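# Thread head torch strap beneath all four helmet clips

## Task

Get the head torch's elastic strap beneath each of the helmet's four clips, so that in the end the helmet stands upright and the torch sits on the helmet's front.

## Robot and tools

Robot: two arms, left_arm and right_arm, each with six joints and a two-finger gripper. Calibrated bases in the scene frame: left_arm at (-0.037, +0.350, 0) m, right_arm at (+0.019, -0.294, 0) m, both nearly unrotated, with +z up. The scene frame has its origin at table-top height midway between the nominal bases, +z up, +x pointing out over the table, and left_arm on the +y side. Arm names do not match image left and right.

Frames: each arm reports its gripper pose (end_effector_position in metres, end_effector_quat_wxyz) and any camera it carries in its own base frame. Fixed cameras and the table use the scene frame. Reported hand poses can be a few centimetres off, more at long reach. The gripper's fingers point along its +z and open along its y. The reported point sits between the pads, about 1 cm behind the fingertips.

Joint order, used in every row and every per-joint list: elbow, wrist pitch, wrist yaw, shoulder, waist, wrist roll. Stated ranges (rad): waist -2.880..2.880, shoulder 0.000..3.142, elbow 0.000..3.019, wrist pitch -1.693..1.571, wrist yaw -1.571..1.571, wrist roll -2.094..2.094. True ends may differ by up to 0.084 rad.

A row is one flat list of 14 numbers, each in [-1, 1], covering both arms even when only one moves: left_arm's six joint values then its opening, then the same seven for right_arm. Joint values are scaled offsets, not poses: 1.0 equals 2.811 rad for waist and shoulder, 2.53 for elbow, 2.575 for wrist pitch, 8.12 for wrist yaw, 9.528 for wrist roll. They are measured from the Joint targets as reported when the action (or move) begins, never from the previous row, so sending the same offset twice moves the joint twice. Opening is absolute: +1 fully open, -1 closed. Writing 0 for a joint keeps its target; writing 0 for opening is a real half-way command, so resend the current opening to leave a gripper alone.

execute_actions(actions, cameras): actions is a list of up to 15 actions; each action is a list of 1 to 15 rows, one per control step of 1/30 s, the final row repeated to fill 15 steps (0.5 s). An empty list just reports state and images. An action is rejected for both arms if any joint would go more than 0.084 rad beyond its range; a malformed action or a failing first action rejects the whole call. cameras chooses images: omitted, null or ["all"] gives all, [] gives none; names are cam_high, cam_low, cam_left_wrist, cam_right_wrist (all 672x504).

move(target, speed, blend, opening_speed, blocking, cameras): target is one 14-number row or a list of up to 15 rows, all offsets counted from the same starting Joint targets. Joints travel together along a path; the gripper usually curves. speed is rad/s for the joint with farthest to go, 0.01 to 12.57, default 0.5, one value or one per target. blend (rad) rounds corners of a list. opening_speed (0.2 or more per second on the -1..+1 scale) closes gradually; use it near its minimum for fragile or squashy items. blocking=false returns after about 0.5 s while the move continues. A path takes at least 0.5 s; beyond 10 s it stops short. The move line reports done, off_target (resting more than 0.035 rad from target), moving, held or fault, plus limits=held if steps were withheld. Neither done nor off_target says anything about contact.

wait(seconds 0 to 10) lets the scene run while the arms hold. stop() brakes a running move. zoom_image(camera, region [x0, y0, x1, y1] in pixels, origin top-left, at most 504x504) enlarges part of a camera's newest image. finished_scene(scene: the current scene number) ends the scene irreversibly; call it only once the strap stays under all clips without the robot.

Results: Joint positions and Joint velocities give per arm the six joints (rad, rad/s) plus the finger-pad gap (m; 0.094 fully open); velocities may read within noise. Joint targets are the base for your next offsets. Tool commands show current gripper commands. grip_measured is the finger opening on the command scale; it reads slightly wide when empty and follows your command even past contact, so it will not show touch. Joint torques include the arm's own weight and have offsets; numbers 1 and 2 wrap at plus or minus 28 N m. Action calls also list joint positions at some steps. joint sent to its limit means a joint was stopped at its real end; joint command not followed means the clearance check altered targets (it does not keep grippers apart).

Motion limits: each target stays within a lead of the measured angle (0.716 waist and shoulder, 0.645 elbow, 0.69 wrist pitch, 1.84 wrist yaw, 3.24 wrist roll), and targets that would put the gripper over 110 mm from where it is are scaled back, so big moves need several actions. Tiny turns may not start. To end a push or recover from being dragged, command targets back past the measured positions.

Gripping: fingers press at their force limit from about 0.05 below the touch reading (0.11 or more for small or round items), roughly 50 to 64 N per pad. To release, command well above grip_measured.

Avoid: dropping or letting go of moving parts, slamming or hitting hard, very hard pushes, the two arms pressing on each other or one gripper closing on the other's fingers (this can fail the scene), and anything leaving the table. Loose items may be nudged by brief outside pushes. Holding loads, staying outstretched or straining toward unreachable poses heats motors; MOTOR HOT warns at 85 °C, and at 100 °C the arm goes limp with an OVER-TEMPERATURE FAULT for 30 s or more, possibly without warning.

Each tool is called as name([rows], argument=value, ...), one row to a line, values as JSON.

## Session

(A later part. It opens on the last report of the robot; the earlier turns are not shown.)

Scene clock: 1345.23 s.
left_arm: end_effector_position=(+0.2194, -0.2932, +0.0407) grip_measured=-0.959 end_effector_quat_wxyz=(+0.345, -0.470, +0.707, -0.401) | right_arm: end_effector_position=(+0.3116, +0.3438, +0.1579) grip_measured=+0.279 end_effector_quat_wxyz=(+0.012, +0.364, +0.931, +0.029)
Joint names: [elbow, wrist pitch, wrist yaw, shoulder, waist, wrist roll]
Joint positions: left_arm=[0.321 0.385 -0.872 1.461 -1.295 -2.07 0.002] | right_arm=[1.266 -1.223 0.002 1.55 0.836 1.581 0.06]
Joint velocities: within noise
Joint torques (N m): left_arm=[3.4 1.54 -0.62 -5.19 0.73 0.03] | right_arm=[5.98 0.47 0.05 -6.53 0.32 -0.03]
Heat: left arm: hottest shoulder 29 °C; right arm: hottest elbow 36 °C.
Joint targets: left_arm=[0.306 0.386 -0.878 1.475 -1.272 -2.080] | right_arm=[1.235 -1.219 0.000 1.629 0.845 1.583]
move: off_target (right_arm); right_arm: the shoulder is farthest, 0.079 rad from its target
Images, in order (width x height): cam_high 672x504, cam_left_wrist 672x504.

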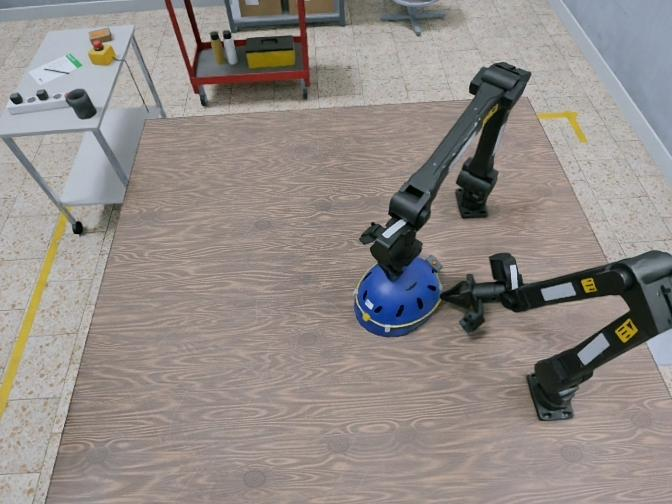

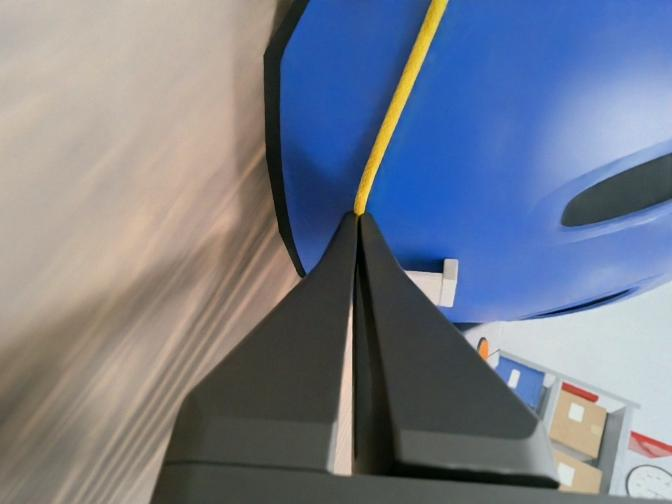

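move(target=[-0.0045, 0.0062, 0.0007, -0.0021, 0.0032, 0, -1.0, 0, 0, 0, 0, 0, 0, 0.28], speed=0.08, cameras=["cam_left_wrist", "cam_high"])

zoom_image(camera="cam_left_wrist", region=[300, 150, 540, 330])

zoom_image(camera="cam_high", region=[340, 230, 470, 340])

Scene clock: 1353.13 s.
left_arm: end_effector_position=(+0.2205, -0.2903, +0.0397) grip_measured=-0.959 end_effector_quat_wxyz=(+0.343, -0.473, +0.705, -0.403) | right_arm: end_effector_position=(+0.3116, +0.3439, +0.1578) grip_measured=+0.279 end_effector_quat_wxyz=(+0.012, +0.364, +0.931, +0.029)
Joint names: [elbow, wrist pitch, wrist yaw, shoulder, waist, wrist roll]
Joint positions: left_arm=[0.312 0.402 -0.865 1.461 -1.287 -2.07 0.002] | right_arm=[1.266 -1.223 0.002 1.55 0.836 1.581 0.06]
Joint velocities: within noise
Joint torques (N m): left_arm=[3.1 1.54 -0.66 -5.71 0.79 0.02] | right_arm=[5.98 0.47 0.06 -6.48 0.26 -0.02]
Heat: left arm: hottest shoulder 29 °C; right arm: hottest elbow 36 °C.
Joint targets: left_arm=[0.295 0.402 -0.872 1.470 -1.263 -2.080] | right_arm=[1.235 -1.219 -0.001 1.629 0.845 1.583]
move: off_target (right_arm); right_arm: the shoulder is farthest, 0.079 rad from its target
Images, in order (width x height): cam_high 672x504, cam_left_wrist 672x504.

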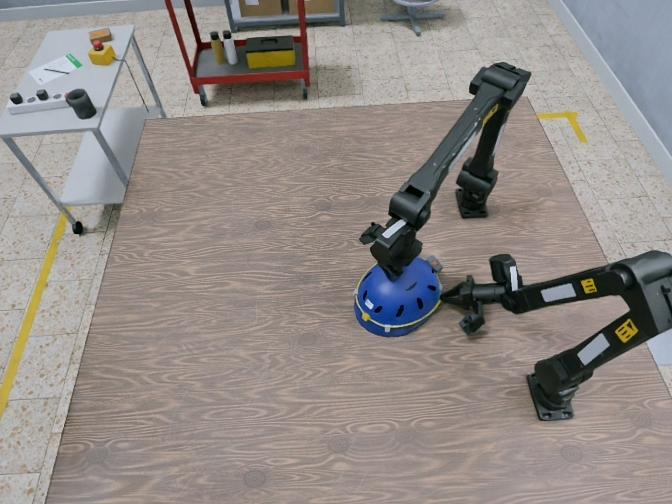

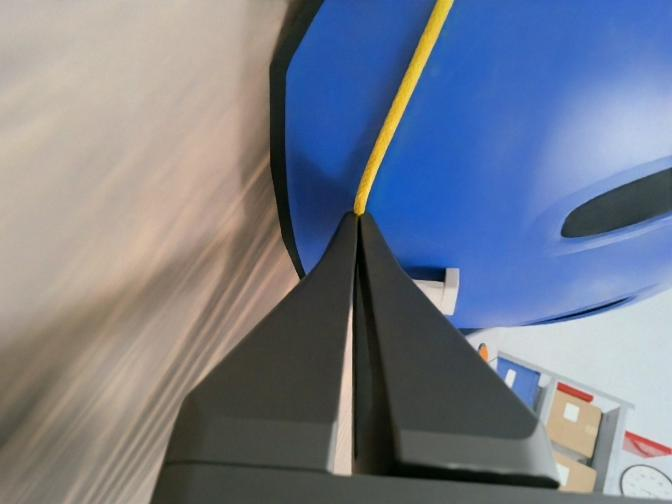

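Scaled by 2.100 from the camera's 672x504 image, which has a finer 960x720 frame.

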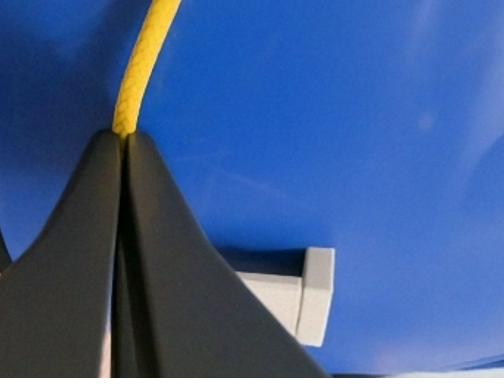

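Scaled by 3.877 from the camera's 672x504 image, which has a finer 960x720 frame.

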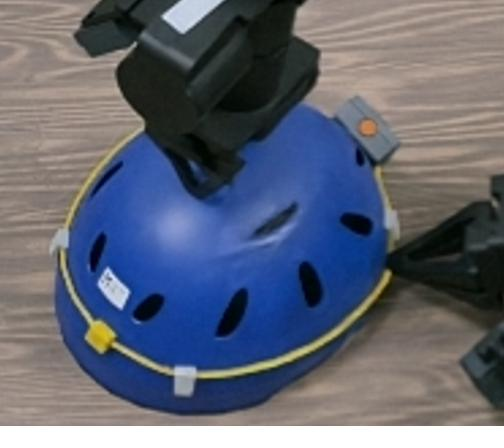

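zoom_image(camera="cam_high", region=[415, 250, 475, 310])

Scaled by 8.400 from the camera's 672x504 image, which has a finer 960x720 frame.

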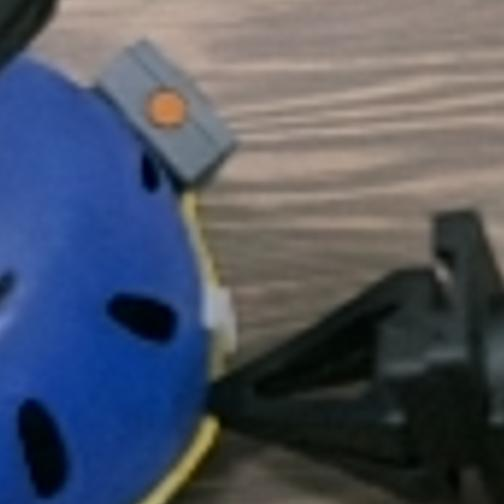

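move(target=[-0.0055, 0.0381, -0.0026, -0.0103, 0.0018, 0, -1.0, 0, 0, 0, 0, 0, 0, 0.28], speed=0.08, cameras=["cam_left_wrist", "cam_high"])

zoom_image(camera="cam_left_wrist", region=[300, 150, 540, 330])

zoom_image(camera="cam_high", region=[415, 250, 475, 310])

Scene clock: 1373.07 s.
left_arm: end_effector_position=(+0.2236, -0.2876, +0.0511) grip_measured=-0.959 end_effector_quat_wxyz=(+0.340, -0.485, +0.680, -0.433) | right_arm: end_effector_position=(+0.3116, +0.3439, +0.1578) grip_measured=+0.279 end_effector_quat_wxyz=(+0.012, +0.364, +0.931, +0.029)
Joint names: [elbow, wrist pitch, wrist yaw, shoulder, waist, wrist roll]
Joint positions: left_arm=[0.288 0.491 -0.881 1.447 -1.281 -2.07 0.002] | right_arm=[1.266 -1.223 0.002 1.55 0.836 1.581 0.06]
Joint velocities: within noise
Joint torques (N m): left_arm=[3.97 2.03 -0.84 -6.59 0.85 0.03] | right_arm=[5.98 0.5 0.05 -6.48 0.15 -0.03]
Heat: left arm: hottest shoulder 29 °C; right arm: hottest elbow 36 °C.
Joint targets: left_arm=[0.281 0.500 -0.893 1.440 -1.258 -2.080] | right_arm=[1.235 -1.219 -0.001 1.629 0.845 1.583]
move: off_target (right_arm); right_arm: the shoulder is farthest, 0.079 rad from its target
Images, in order (width x height): cam_high 672x504, cam_left_wrist 672x504.

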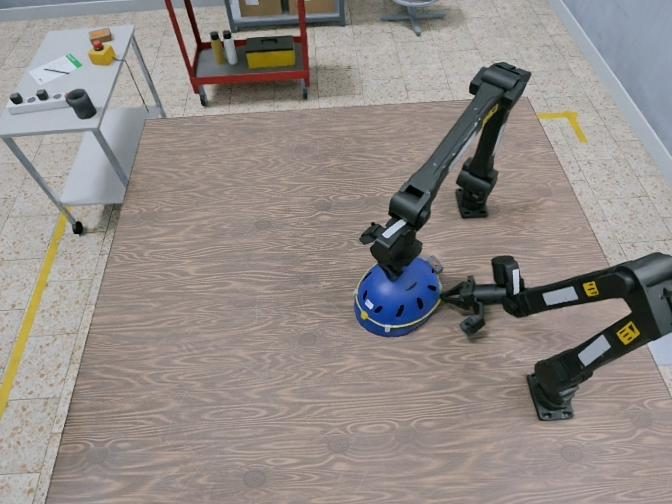

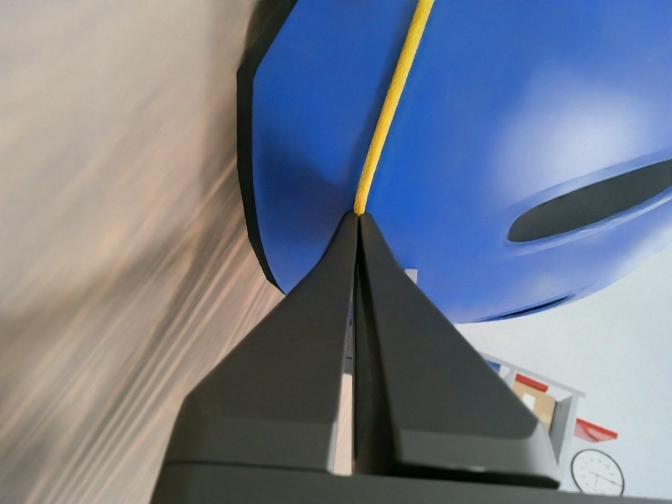

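Scaled by 2.100 from the camera's 672x504 image, which has a finer 960x720 frame.

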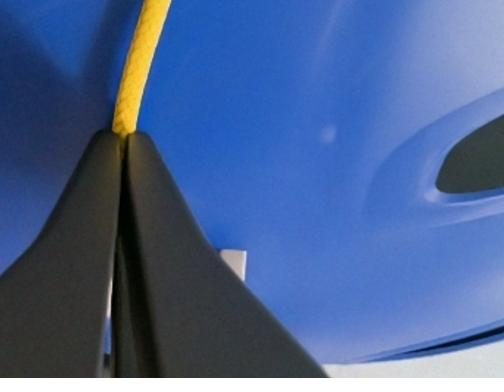

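Scaled by 8.400 from the camera's 672x504 image, which has a finer 960x720 frame.

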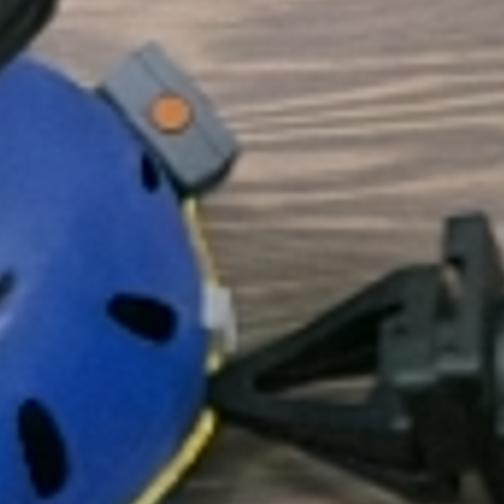

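move(target=[0, 0.0109, 0, 0, 0, 0, -1.0, 0, 0, 0, 0, 0, 0, 0.28], speed=0.08, cameras=["cam_left_wrist", "cam_high"])

zoom_image(camera="cam_high", region=[415, 250, 475, 310])

Scene clock: 1382.10 s.
left_arm: end_effector_position=(+0.2242, -0.2878, +0.0535) grip_measured=-0.959 end_effector_quat_wxyz=(+0.338, -0.487, +0.674, -0.441) | right_arm: end_effector_position=(+0.3116, +0.3439, +0.1578) grip_measured=+0.279 end_effector_quat_wxyz=(+0.012, +0.364, +0.931, +0.029)
Joint names: [elbow, wrist pitch, wrist yaw, shoulder, waist, wrist roll]
Joint positions: left_arm=[0.284 0.516 -0.882 1.447 -1.28 -2.07 0.002] | right_arm=[1.266 -1.223 0.002 1.55 0.836 1.581 0.06]
Joint velocities: within noise
Joint torques (N m): left_arm=[4.34 2.17 -0.77 -6.53 0.73 0.03] | right_arm=[5.98 0.47 0.05 -6.53 0.38 -0.03]
Heat: left arm: hottest shoulder 29 °C; right arm: hottest elbow 36 °C.
Joint targets: left_arm=[0.281 0.528 -0.893 1.440 -1.258 -2.080] | right_arm=[1.235 -1.219 -0.001 1.629 0.845 1.583]
move: off_target (right_arm); right_arm: the shoulder is farthest, 0.079 rad from its target
Images, in order (width x height): cam_high 672x504, cam_left_wrist 672x504.

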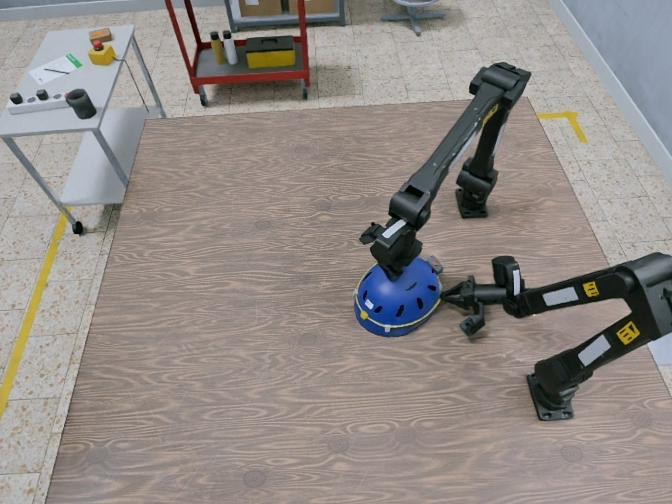

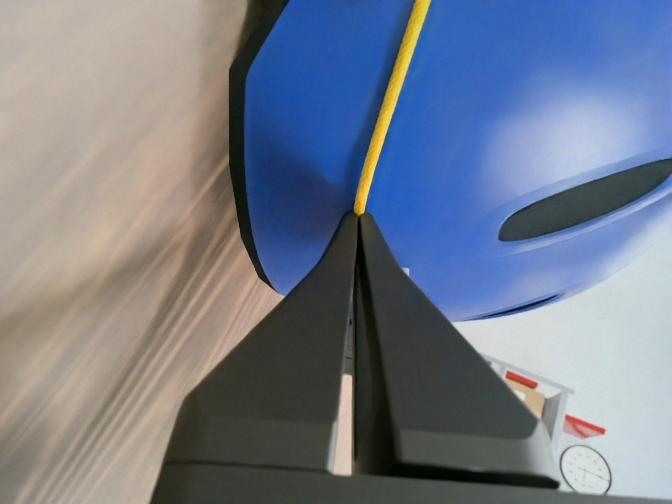

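Scaled by 8.400 from the camera's 672x504 image, which has a finer 960x720 frame.

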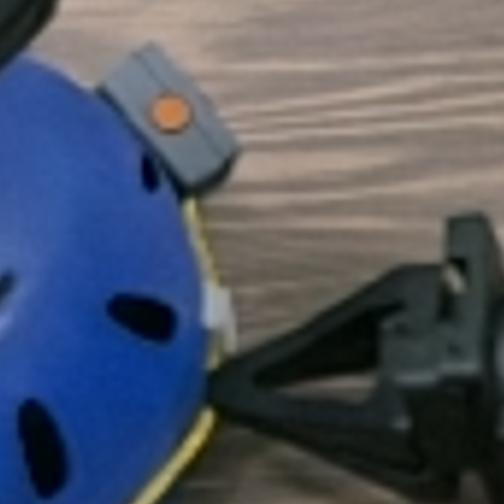

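move(target=[0, 0, 0, 0, 0, 0, -0.78, 0, 0, 0, 0, 0, 0, 0.28], speed=0.08, opening_speed=0.4, cameras=["cam_left_wrist", "cam_high"])

zoom_image(camera="cam_high", region=[415, 250, 475, 310])

zoom_image(camera="cam_left_wrist", region=[280, 120, 520, 300])

Scene clock: 1386.10 s.
left_arm: end_effector_position=(+0.2259, -0.2840, +0.0529) grip_measured=-0.783 end_effector_quat_wxyz=(+0.342, -0.490, +0.672, -0.438) | right_arm: end_effector_position=(+0.3116, +0.3439, +0.1578) grip_measured=+0.279 end_effector_quat_wxyz=(+0.012, +0.364, +0.931, +0.029)
Joint names: [elbow, wrist pitch, wrist yaw, shoulder, waist, wrist roll]
Joint positions: left_arm=[0.279 0.518 -0.888 1.447 -1.274 -2.07 0.01] | right_arm=[1.266 -1.223 0.002 1.55 0.836 1.581 0.06]
Joint velocities: within noise
Joint torques (N m): left_arm=[4.66 2.09 -0.58 -6.59 0.26 0.03] | right_arm=[6.01 0.49 0.06 -6.48 0.38 -0.04]
Heat: left arm: hottest shoulder 29 °C; right arm: hottest elbow 36 °C.
Joint targets: left_arm=[0.281 0.528 -0.893 1.440 -1.258 -2.080] | right_arm=[1.235 -1.219 -0.001 1.629 0.845 1.583]
move: off_target (right_arm); right_arm: the shoulder is farthest, 0.079 rad from its target
Images, in order (width x height): cam_high 672x504, cam_left_wrist 672x504.

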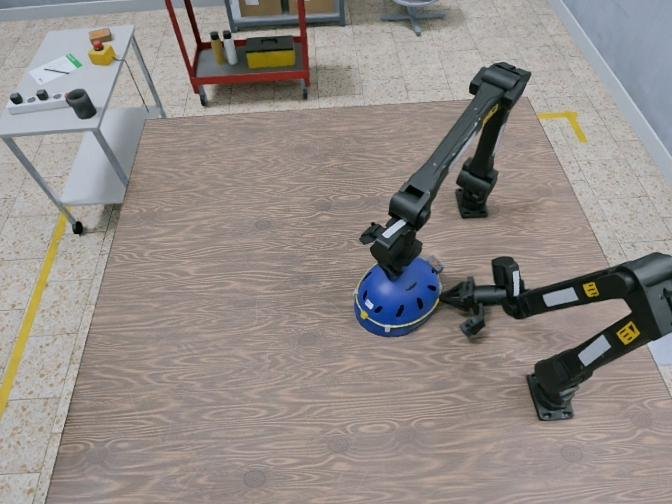

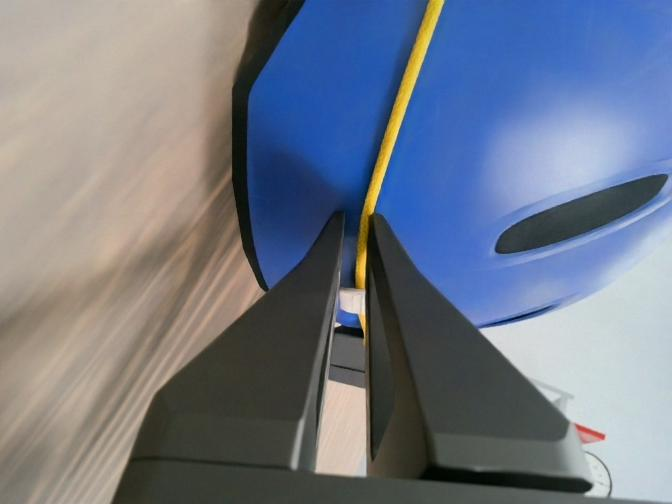

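Scaled by 8.400 from the camera's 672x504 image, which has a finer 960x720 frame.

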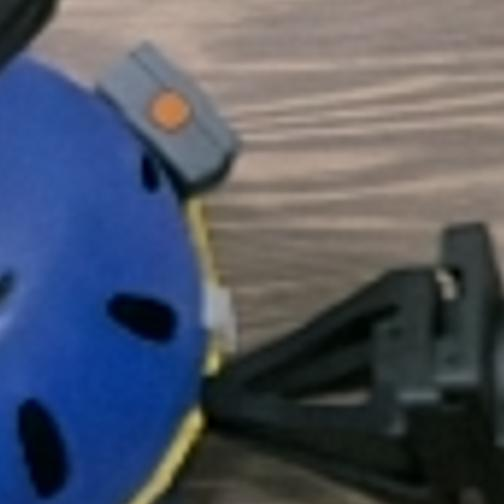

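Scaled by 2.100 from the camera's 672x504 image, which has a finer 960x720 frame.

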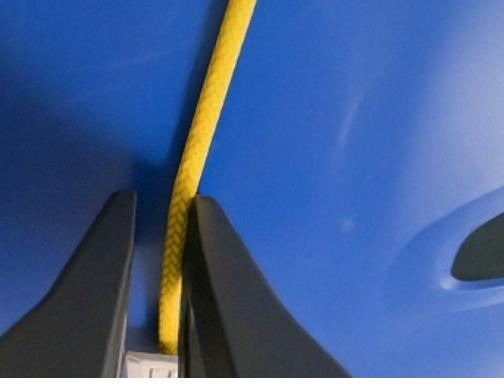

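zoom_image(camera="cam_left_wrist", region=[310, 240, 430, 330])

Scaled by 4.200 from the camera's 672x504 image, which has a finer 960x720 frame.

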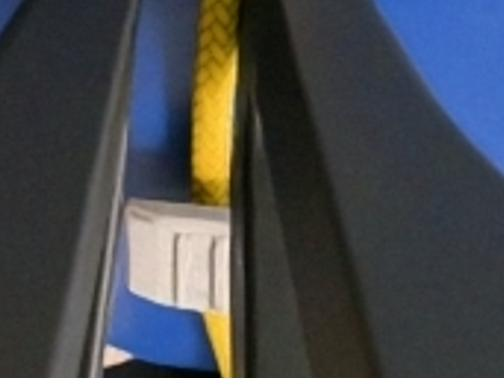

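move(target=[-0.0136, -0.1407, -0.0127, -0.0799, -0.0637, 0, -0.78, 0, 0, 0, 0, 0, 0, 0.28], speed=0.25, cameras=["cam_left_wrist", "cam_high"])

zoom_image(camera="cam_high", region=[400, 230, 480, 310])

zoom_image(camera="cam_left_wrist", region=[250, 120, 490, 300])

Scene clock: 1396.80 s.
left_arm: end_effector_position=(+0.1823, -0.2644, +0.0730) grip_measured=-0.783 end_effector_quat_wxyz=(+0.376, -0.426, +0.717, -0.404) | right_arm: end_effector_position=(+0.3116, +0.3439, +0.1578) grip_measured=+0.279 end_effector_quat_wxyz=(+0.012, +0.364, +0.931, +0.029)
Joint names: [elbow, wrist pitch, wrist yaw, shoulder, waist, wrist roll]
Joint positions: left_arm=[0.247 0.173 -0.994 1.221 -1.431 -2.07 0.01] | right_arm=[1.266 -1.223 0.002 1.55 0.836 1.581 0.06]
Joint velocities: within noise
Joint torques (N m): left_arm=[5.93 1.18 -0.56 -4.42 -1.61 0.02] | right_arm=[6.01 0.51 0.06 -6.48 0.26 -0.03]
Heat: left arm: hottest shoulder 28 °C; right arm: hottest elbow 36 °C.
Joint targets: left_arm=[0.246 0.166 -0.996 1.216 -1.437 -2.080] | right_arm=[1.235 -1.219 -0.001 1.629 0.845 1.583]
move: off_target (right_arm); right_arm: the shoulder is farthest, 0.079 rad from its target
Images, in order (width x height): cam_high 672x504, cam_left_wrist 672x504.

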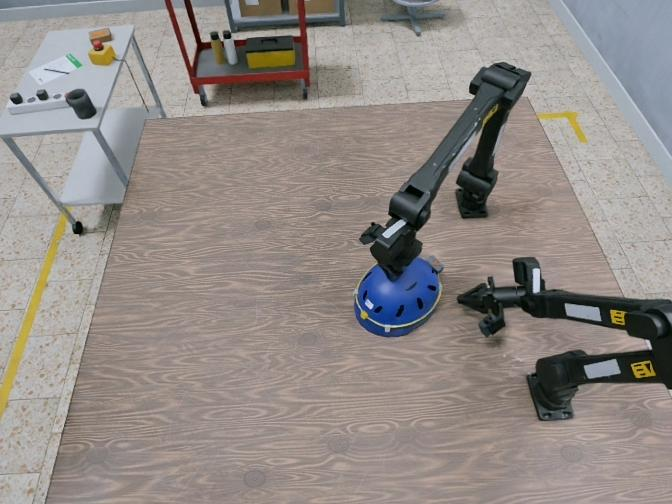

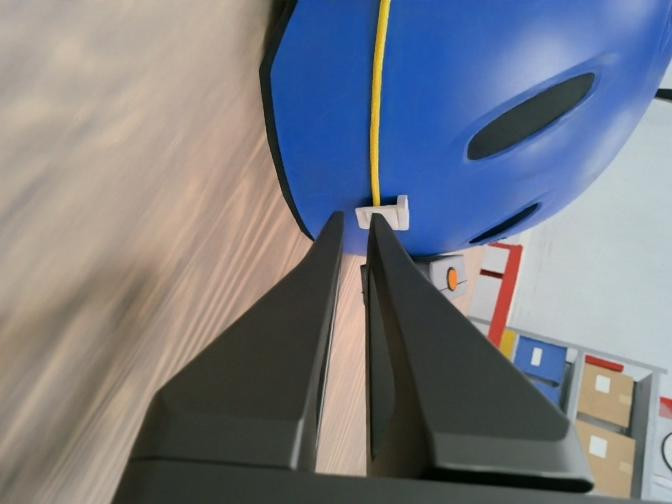

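Scaled by 6.300 from the camera's 672x504 image, which has a finer 960x720 frame.

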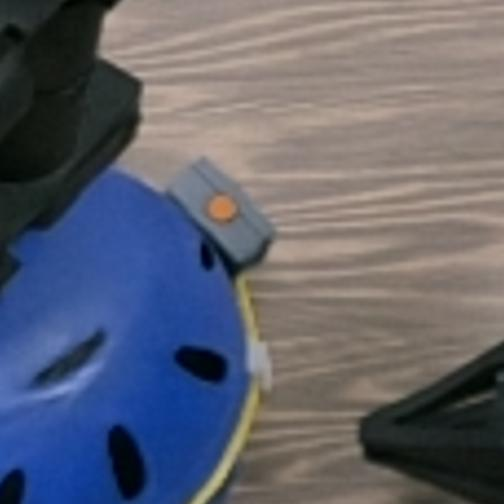

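Scaled by 2.100 from the camera's 672x504 image, which has a finer 960x720 frame.

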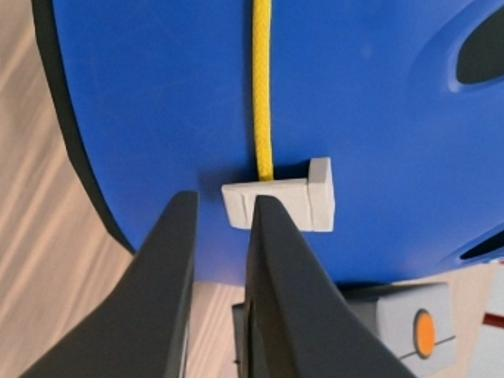

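move([
  [0, 0, 0, 0, 0, 0, -0.78, 0.1087, -0.1115, 0, -0.0288, 0, 0, 0.28],
  [0, 0, 0, 0, 0, 0, -0.78, -0.3043, 0.132, -0.115, -0.2903, -0.285, -0.1259, -0.5],
], speed=[0.3, 0.7], blend=[0.05, 0], cameras=["cam_right_wrist", "cam_high", "cam_left_wrist"])

zoom_image(camera="cam_high", region=[340, 220, 480, 340])

Scene clock: 1440.57 s.
left_arm: end_effector_position=(+0.1823, -0.2643, +0.0730) grip_measured=-0.783 end_effector_quat_wxyz=(+0.376, -0.426, +0.717, -0.404) | right_arm: end_effector_position=(+0.2177, +0.1479, +0.1502) grip_measured=-0.498 end_effector_quat_wxyz=(+0.040, +0.083, +0.881, +0.464)
Joint names: [elbow, wrist pitch, wrist yaw, shoulder, waist, wrist roll]
Joint positions: left_arm=[0.247 0.172 -0.994 1.221 -1.431 -2.07 0.01] | right_arm=[0.456 -0.893 -0.932 0.818 0.047 0.394 0.024]
Joint velocities: within noise
Joint torques (N m): left_arm=[5.9 1.16 -0.55 -4.37 -1.61 0.03] | right_arm=[9.28 1.47 -0.44 -2.43 -0.67 -0.24]
Heat: left arm: hottest elbow 29 °C; right arm: hottest elbow 36 °C.
Joint targets: left_arm=[0.246 0.166 -0.996 1.216 -1.437 -2.080] | right_arm=[0.465 -0.879 -0.935 0.813 0.044 0.383]
move: done
Images, in order (width x height): cam_high 672x504, cam_left_wrist 672x504, cam_right_wrist 672x504.

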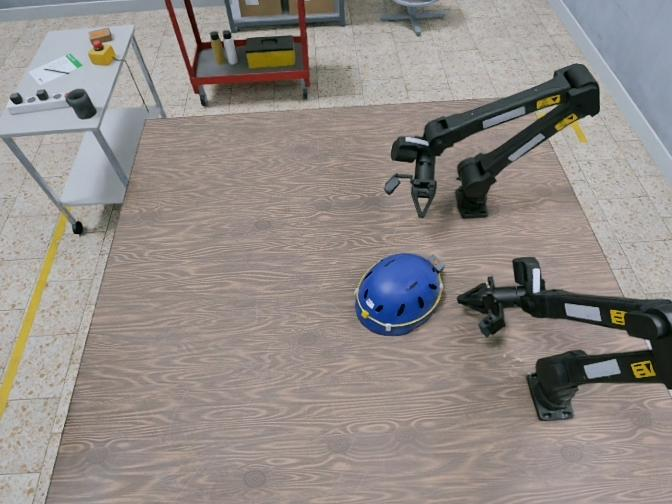

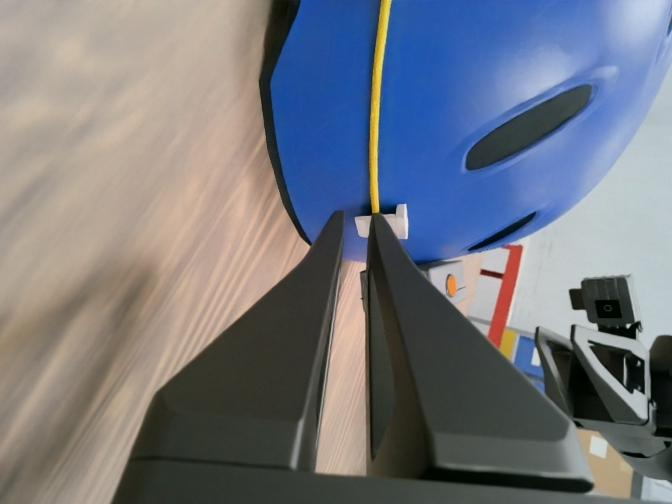

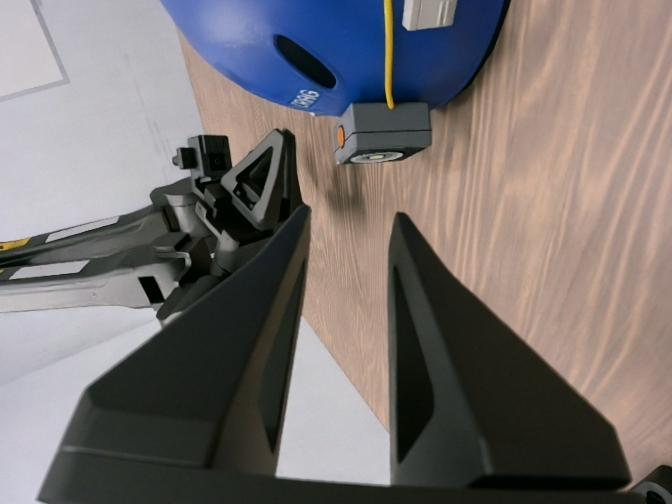

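Scaled by 3.600 from the camera's 672x504 image, which has a finer 960x720 frame.

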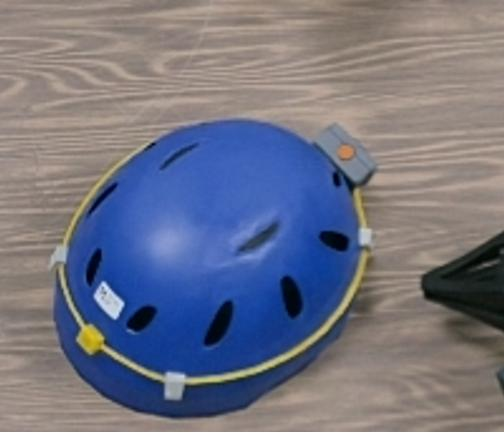

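move([
  [0.1399, -0.2586, 0.0488, -0.0946, 0.0665, 0.0189, 0.28, -0.0677, 0.2639, -0.0031, 0.0646, 0.0222, 0.0368, -0.5],
  [0.5202, -0.652, 0.1227, 0.133, 0.2444, 0.0535, 0.28, -0.1354, 0.5278, -0.0063, 0.1291, 0.0443, 0.0736, -0.5],
], speed=[0.7, 0.8], blend=[0.1, 0], cameras=["cam_right_wrist", "cam_high", "cam_left_wrist"])

zoom_image(camera="cam_right_wrist", region=[200, 0, 504, 260])

Scene clock: 1482.57 s.
left_arm: end_effector_position=(+0.3506, -0.3224, +0.2386) grip_measured=+0.277 end_effector_quat_wxyz=(+0.002, -0.407, +0.914, +0.000) | right_arm: end_effector_position=(+0.2428, +0.1834, +0.0821) grip_measured=-0.498 end_effector_quat_wxyz=(+0.101, +0.141, +0.795, +0.581)
Joint names: [elbow, wrist pitch, wrist yaw, shoulder, waist, wrist roll]
Joint positions: left_arm=[1.521 -1.506 -0.003 1.584 -0.743 -1.581 0.06] | right_arm=[0.123 0.462 -0.983 1.167 0.159 1.073 0.024]
Joint velocities: within noise
Joint torques (N m): left_arm=[12.64 0.14 -0.06 -13.22 -1.79 0.14] | right_arm=[5.52 2.5 -0.26 -2.61 0.21 -0.05]
Heat: left arm: hottest elbow 29 °C; right arm: hottest elbow 38 °C.
Joint targets: left_arm=[1.562 -1.513 0.000 1.590 -0.750 -1.570] | right_arm=[0.123 0.480 -0.986 1.176 0.168 1.084]
move: off_target (left_arm); left_arm: the elbow is farthest, 0.041 rad from its target
Images, in order (width x height): cam_high 672x504, cam_left_wrist 672x504, cam_right_wrist 672x504.

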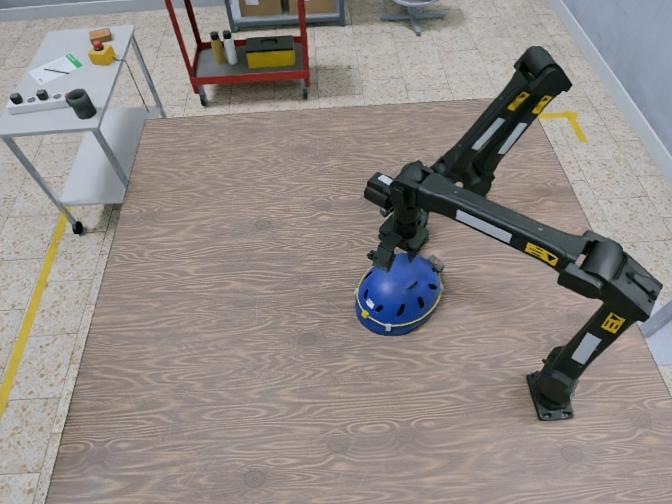

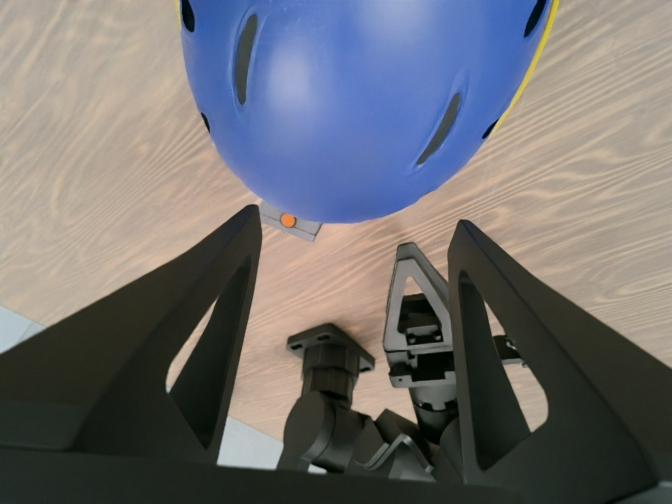

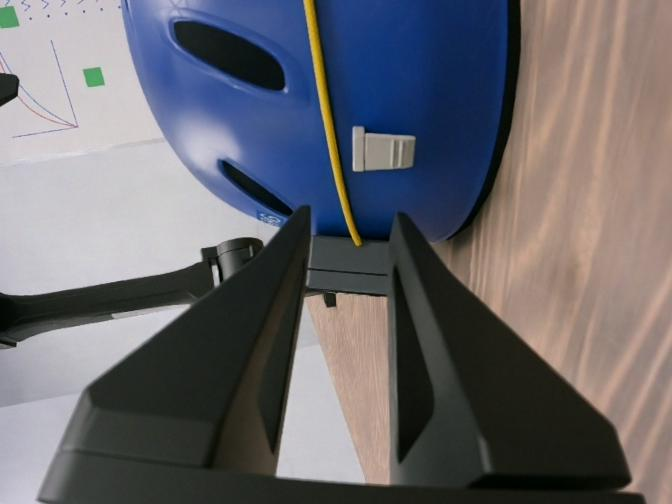

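Scaled by 1.658 from the camera's 672x504 image, which has a finer 960x720 frame.

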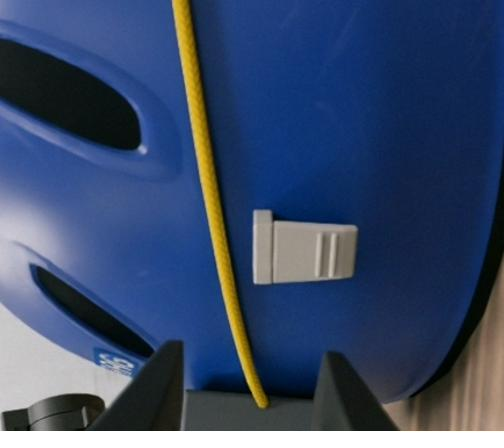

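move(target=[-0.0719, 0.0804, 0, 0.0171, 0, 0, 0.28, 0.0415, 0.0757, 0.0137, 0.0614, 0.0445, 0.0122, -0.5], speed=0.2, cameras=["cam_right_wrist", "cam_high", "cam_left_wrist"])

zoom_image(camera="cam_right_wrist", region=[220, 40, 504, 270])

Scene clock: 1533.77 s.
left_arm: end_effector_position=(+0.3561, -0.3275, +0.1674) grip_measured=+0.277 end_effector_quat_wxyz=(+0.004, -0.406, +0.914, -0.006) | right_arm: end_effector_position=(+0.2726, +0.2172, +0.0812) grip_measured=-0.498 end_effector_quat_wxyz=(+0.102, +0.142, +0.793, +0.583)
Joint names: [elbow, wrist pitch, wrist yaw, shoulder, waist, wrist roll]
Joint positions: left_arm=[1.381 -1.314 -0.003 1.624 -0.743 -1.58 0.06] | right_arm=[0.197 0.656 -0.876 1.34 0.285 1.19 0.024]
Joint velocities: within noise
Joint torques (N m): left_arm=[8.77 0.85 -0.06 -12.63 -1.61 0.13] | right_arm=[7.21 2.67 -0.06 -4.54 0.15 -0.06]
Heat: left arm: hottest elbow 33 °C; right arm: hottest elbow 37 °C.
Joint targets: left_arm=[1.380 -1.306 0.000 1.638 -0.750 -1.570] | right_arm=[0.228 0.675 -0.874 1.349 0.293 1.201]
move: done
Images, in order (width x height): cam_high 672x504, cam_left_wrist 672x504, cam_right_wrist 672x504.

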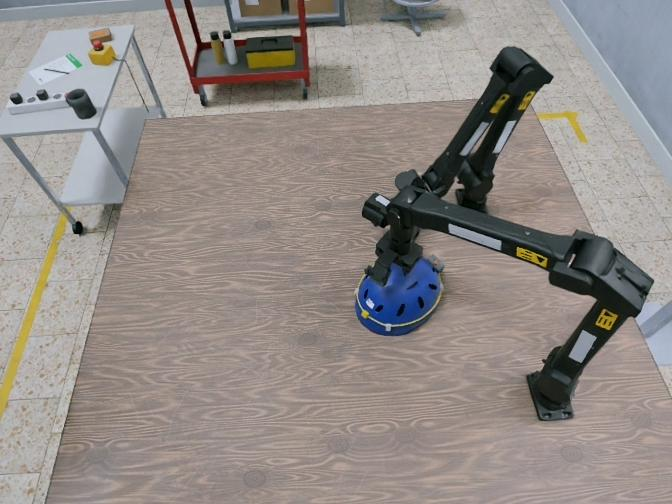

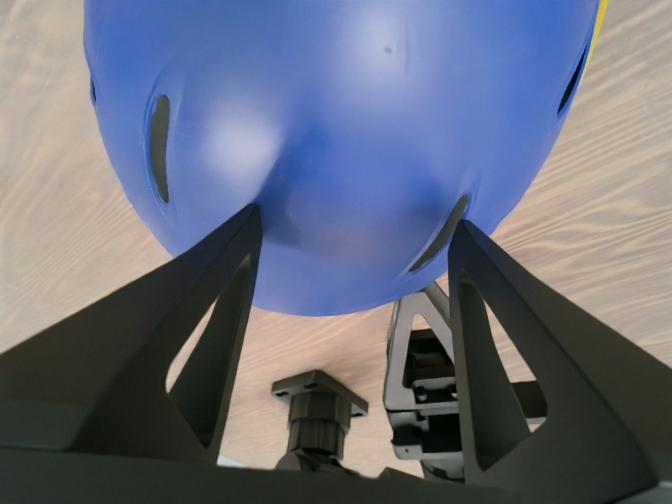

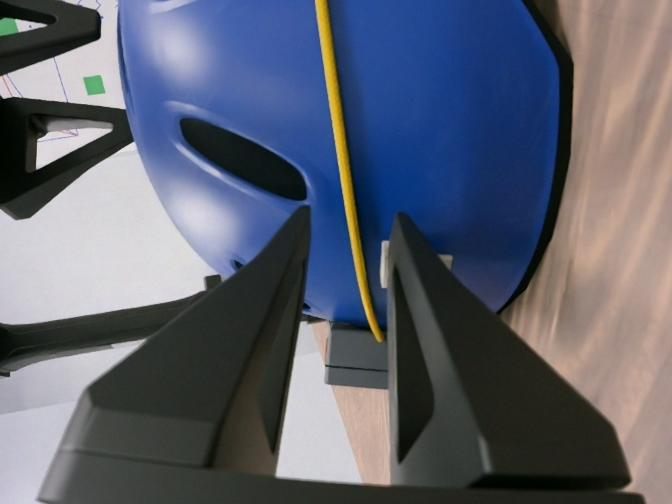

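Scaled by 1.775 from the camera's 672x504 image, which has a finer 960x720 frame.

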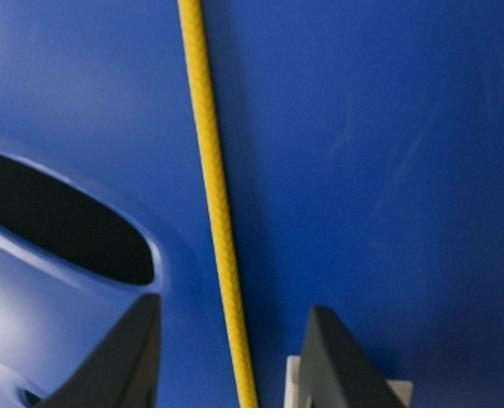

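move(target=[-0.0063, 0.0084, 0, 0.0016, 0, 0, 0.28, 0.0047, 0.0266, 0.0044, 0.0189, 0.0154, 0.003, -0.5], speed=0.08, cameras=["cam_right_wrist", "cam_left_wrist"])

zoom_image(camera="cam_right_wrist", region=[220, 100, 504, 330])

Scene clock: 1547.53 s.
left_arm: end_effector_position=(+0.3562, -0.3276, +0.1666) grip_measured=+0.278 end_effector_quat_wxyz=(+0.005, -0.406, +0.914, -0.007) | right_arm: end_effector_position=(+0.2763, +0.2266, +0.0784) grip_measured=-0.498 end_effector_quat_wxyz=(+0.105, +0.142, +0.792, +0.585)
Joint names: [elbow, wrist pitch, wrist yaw, shoulder, waist, wrist roll]
Joint positions: left_arm=[1.377 -1.309 -0.003 1.622 -0.743 -1.579 0.06] | right_arm=[0.206 0.724 -0.841 1.388 0.321 1.218 0.024]
Joint velocities: within noise
Joint torques (N m): left_arm=[7.68 1.51 -0.06 -12.22 -1.61 0.12] | right_arm=[7.2 2.69 -0.01 -4.42 0.73 -0.05]
Heat: left arm: hottest elbow 33 °C; right arm: hottest elbow 37 °C.
Joint targets: left_arm=[1.365 -1.284 0.000 1.642 -0.750 -1.570] | right_arm=[0.239 0.744 -0.839 1.402 0.337 1.230]
move: done
Images, in order (width x height): cam_left_wrist 672x504, cam_right_wrist 672x504.

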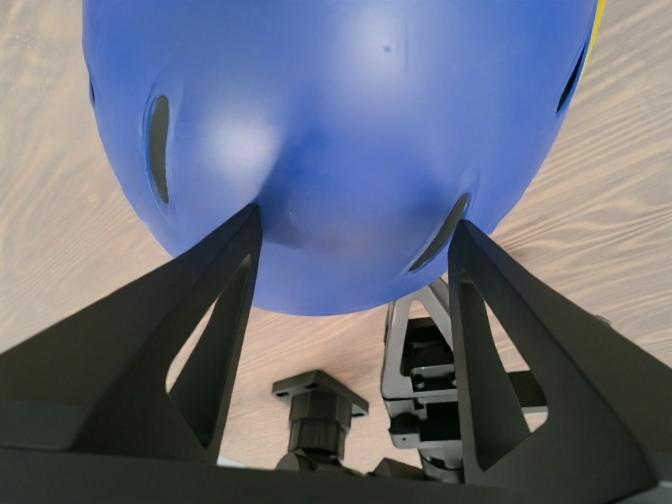

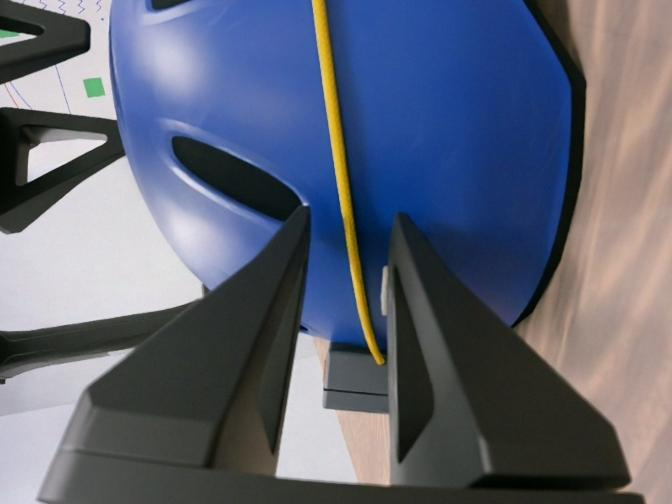

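Scaled by 1.775 from the camera's 672x504 image, which has a finer 960x720 frame.

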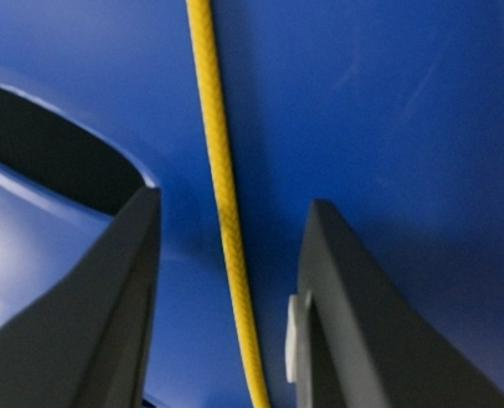

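move(target=[0, 0, 0, 0.025, 0, 0, 0.28, 0.0012, 0.0078, 0.0012, 0.0053, 0.0045, 0.0008, -0.5], speed=0.08, cameras=["cam_right_wrist", "cam_left_wrist"])

zoom_image(camera="cam_right_wrist", region=[220, 100, 504, 330])

Scene clock: 1562.83 s.
left_arm: end_effector_position=(+0.3563, -0.3273, +0.1642) grip_measured=+0.278 end_effector_quat_wxyz=(+0.004, -0.403, +0.915, -0.004) | right_arm: end_effector_position=(+0.2778, +0.2275, +0.0786) grip_measured=-0.498 end_effector_quat_wxyz=(+0.108, +0.143, +0.790, +0.586)
Joint names: [elbow, wrist pitch, wrist yaw, shoulder, waist, wrist roll]
Joint positions: left_arm=[1.377 -1.309 -0.004 1.627 -0.743 -1.574 0.06] | right_arm=[0.206 0.746 -0.834 1.398 0.325 1.227 0.024]
Joint velocities: within noise
Joint torques (N m): left_arm=[7.71 1.54 -0.01 -6.65 -1.67 0.06] | right_arm=[7.34 2.65 0.05 -4.19 1.26 -0.06]
Heat: left arm: hottest elbow 32 °C; right arm: hottest elbow 37 °C.
Joint targets: left_arm=[1.364 -1.284 0.000 1.713 -0.750 -1.570] | right_arm=[0.242 0.764 -0.829 1.417 0.349 1.237]
move: off_target (left_arm, right_arm); left_arm: the shoulder is farthest, 0.085 rad from its target; right_arm: the elbow is farthest, 0.036 rad from its target
Images, in order (width x height): cam_left_wrist 672x504, cam_right_wrist 672x504.

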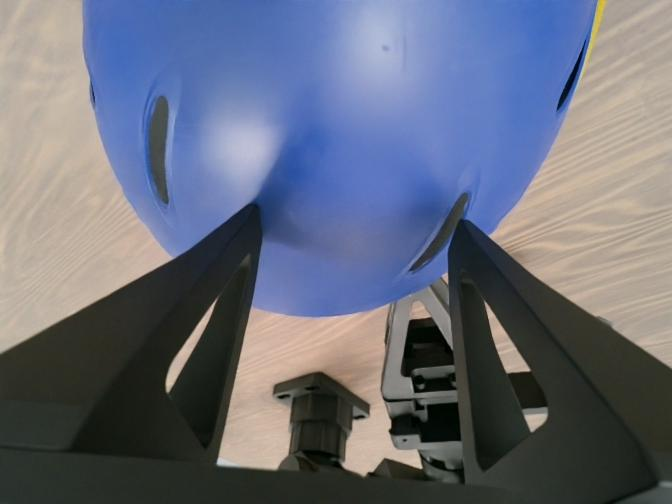

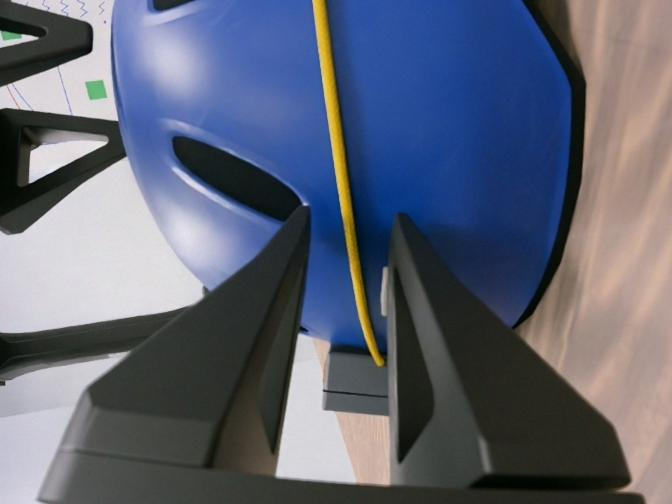

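Scaled by 1.775 from the camera's 672x504 image, which has a finer 960x720 frame.

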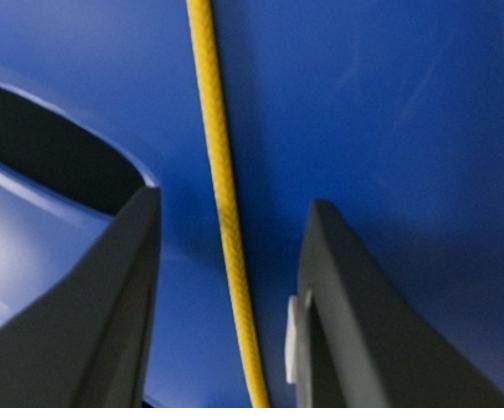

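move(target=[0, 0, 0, 0, 0, 0, 0.28, 0, 0, 0, 0, 0, 0, -1.0], speed=0.08, opening_speed=0.4, cameras=["cam_right_wrist"])

zoom_image(camera="cam_right_wrist", region=[270, 130, 450, 330])

Scene clock: 1567.80 s.
left_arm: end_effector_position=(+0.3564, -0.3272, +0.1642) grip_measured=+0.278 end_effector_quat_wxyz=(+0.004, -0.403, +0.915, -0.004) | right_arm: end_effector_position=(+0.2794, +0.2270, +0.0759) grip_measured=-0.991 end_effector_quat_wxyz=(+0.109, +0.147, +0.791, +0.583)
Joint names: [elbow, wrist pitch, wrist yaw, shoulder, waist, wrist roll]
Joint positions: left_arm=[1.377 -1.309 -0.005 1.627 -0.743 -1.573 0.06] | right_arm=[0.207 0.748 -0.824 1.407 0.326 1.228 0]
Joint velocities: within noise
Joint torques (N m): left_arm=[7.72 1.54 0.02 -6.71 -1.67 0.06] | right_arm=[7.21 2.52 -0.27 -5.07 1.38 -0.07]
Heat: left arm: hottest elbow 32 °C; right arm: hottest elbow 37 °C.
Joint targets: left_arm=[1.364 -1.284 0.000 1.712 -0.750 -1.570] | right_arm=[0.243 0.764 -0.829 1.417 0.349 1.237]
move: off_target (left_arm); left_arm: the shoulder is farthest, 0.086 rad from its target
Images, in order (width x height): cam_right_wrist 672x504.

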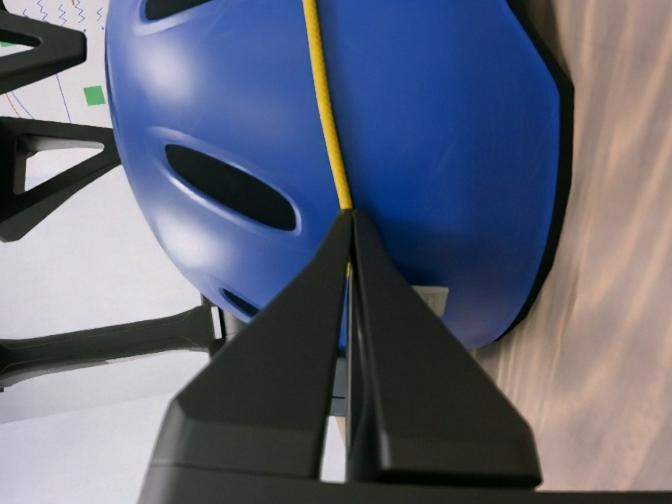

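Scaled by 2.520 from the camera's 672x504 image, which has a finer 960x720 frame.

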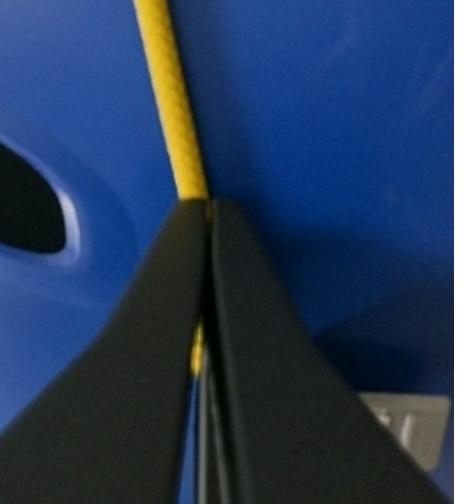

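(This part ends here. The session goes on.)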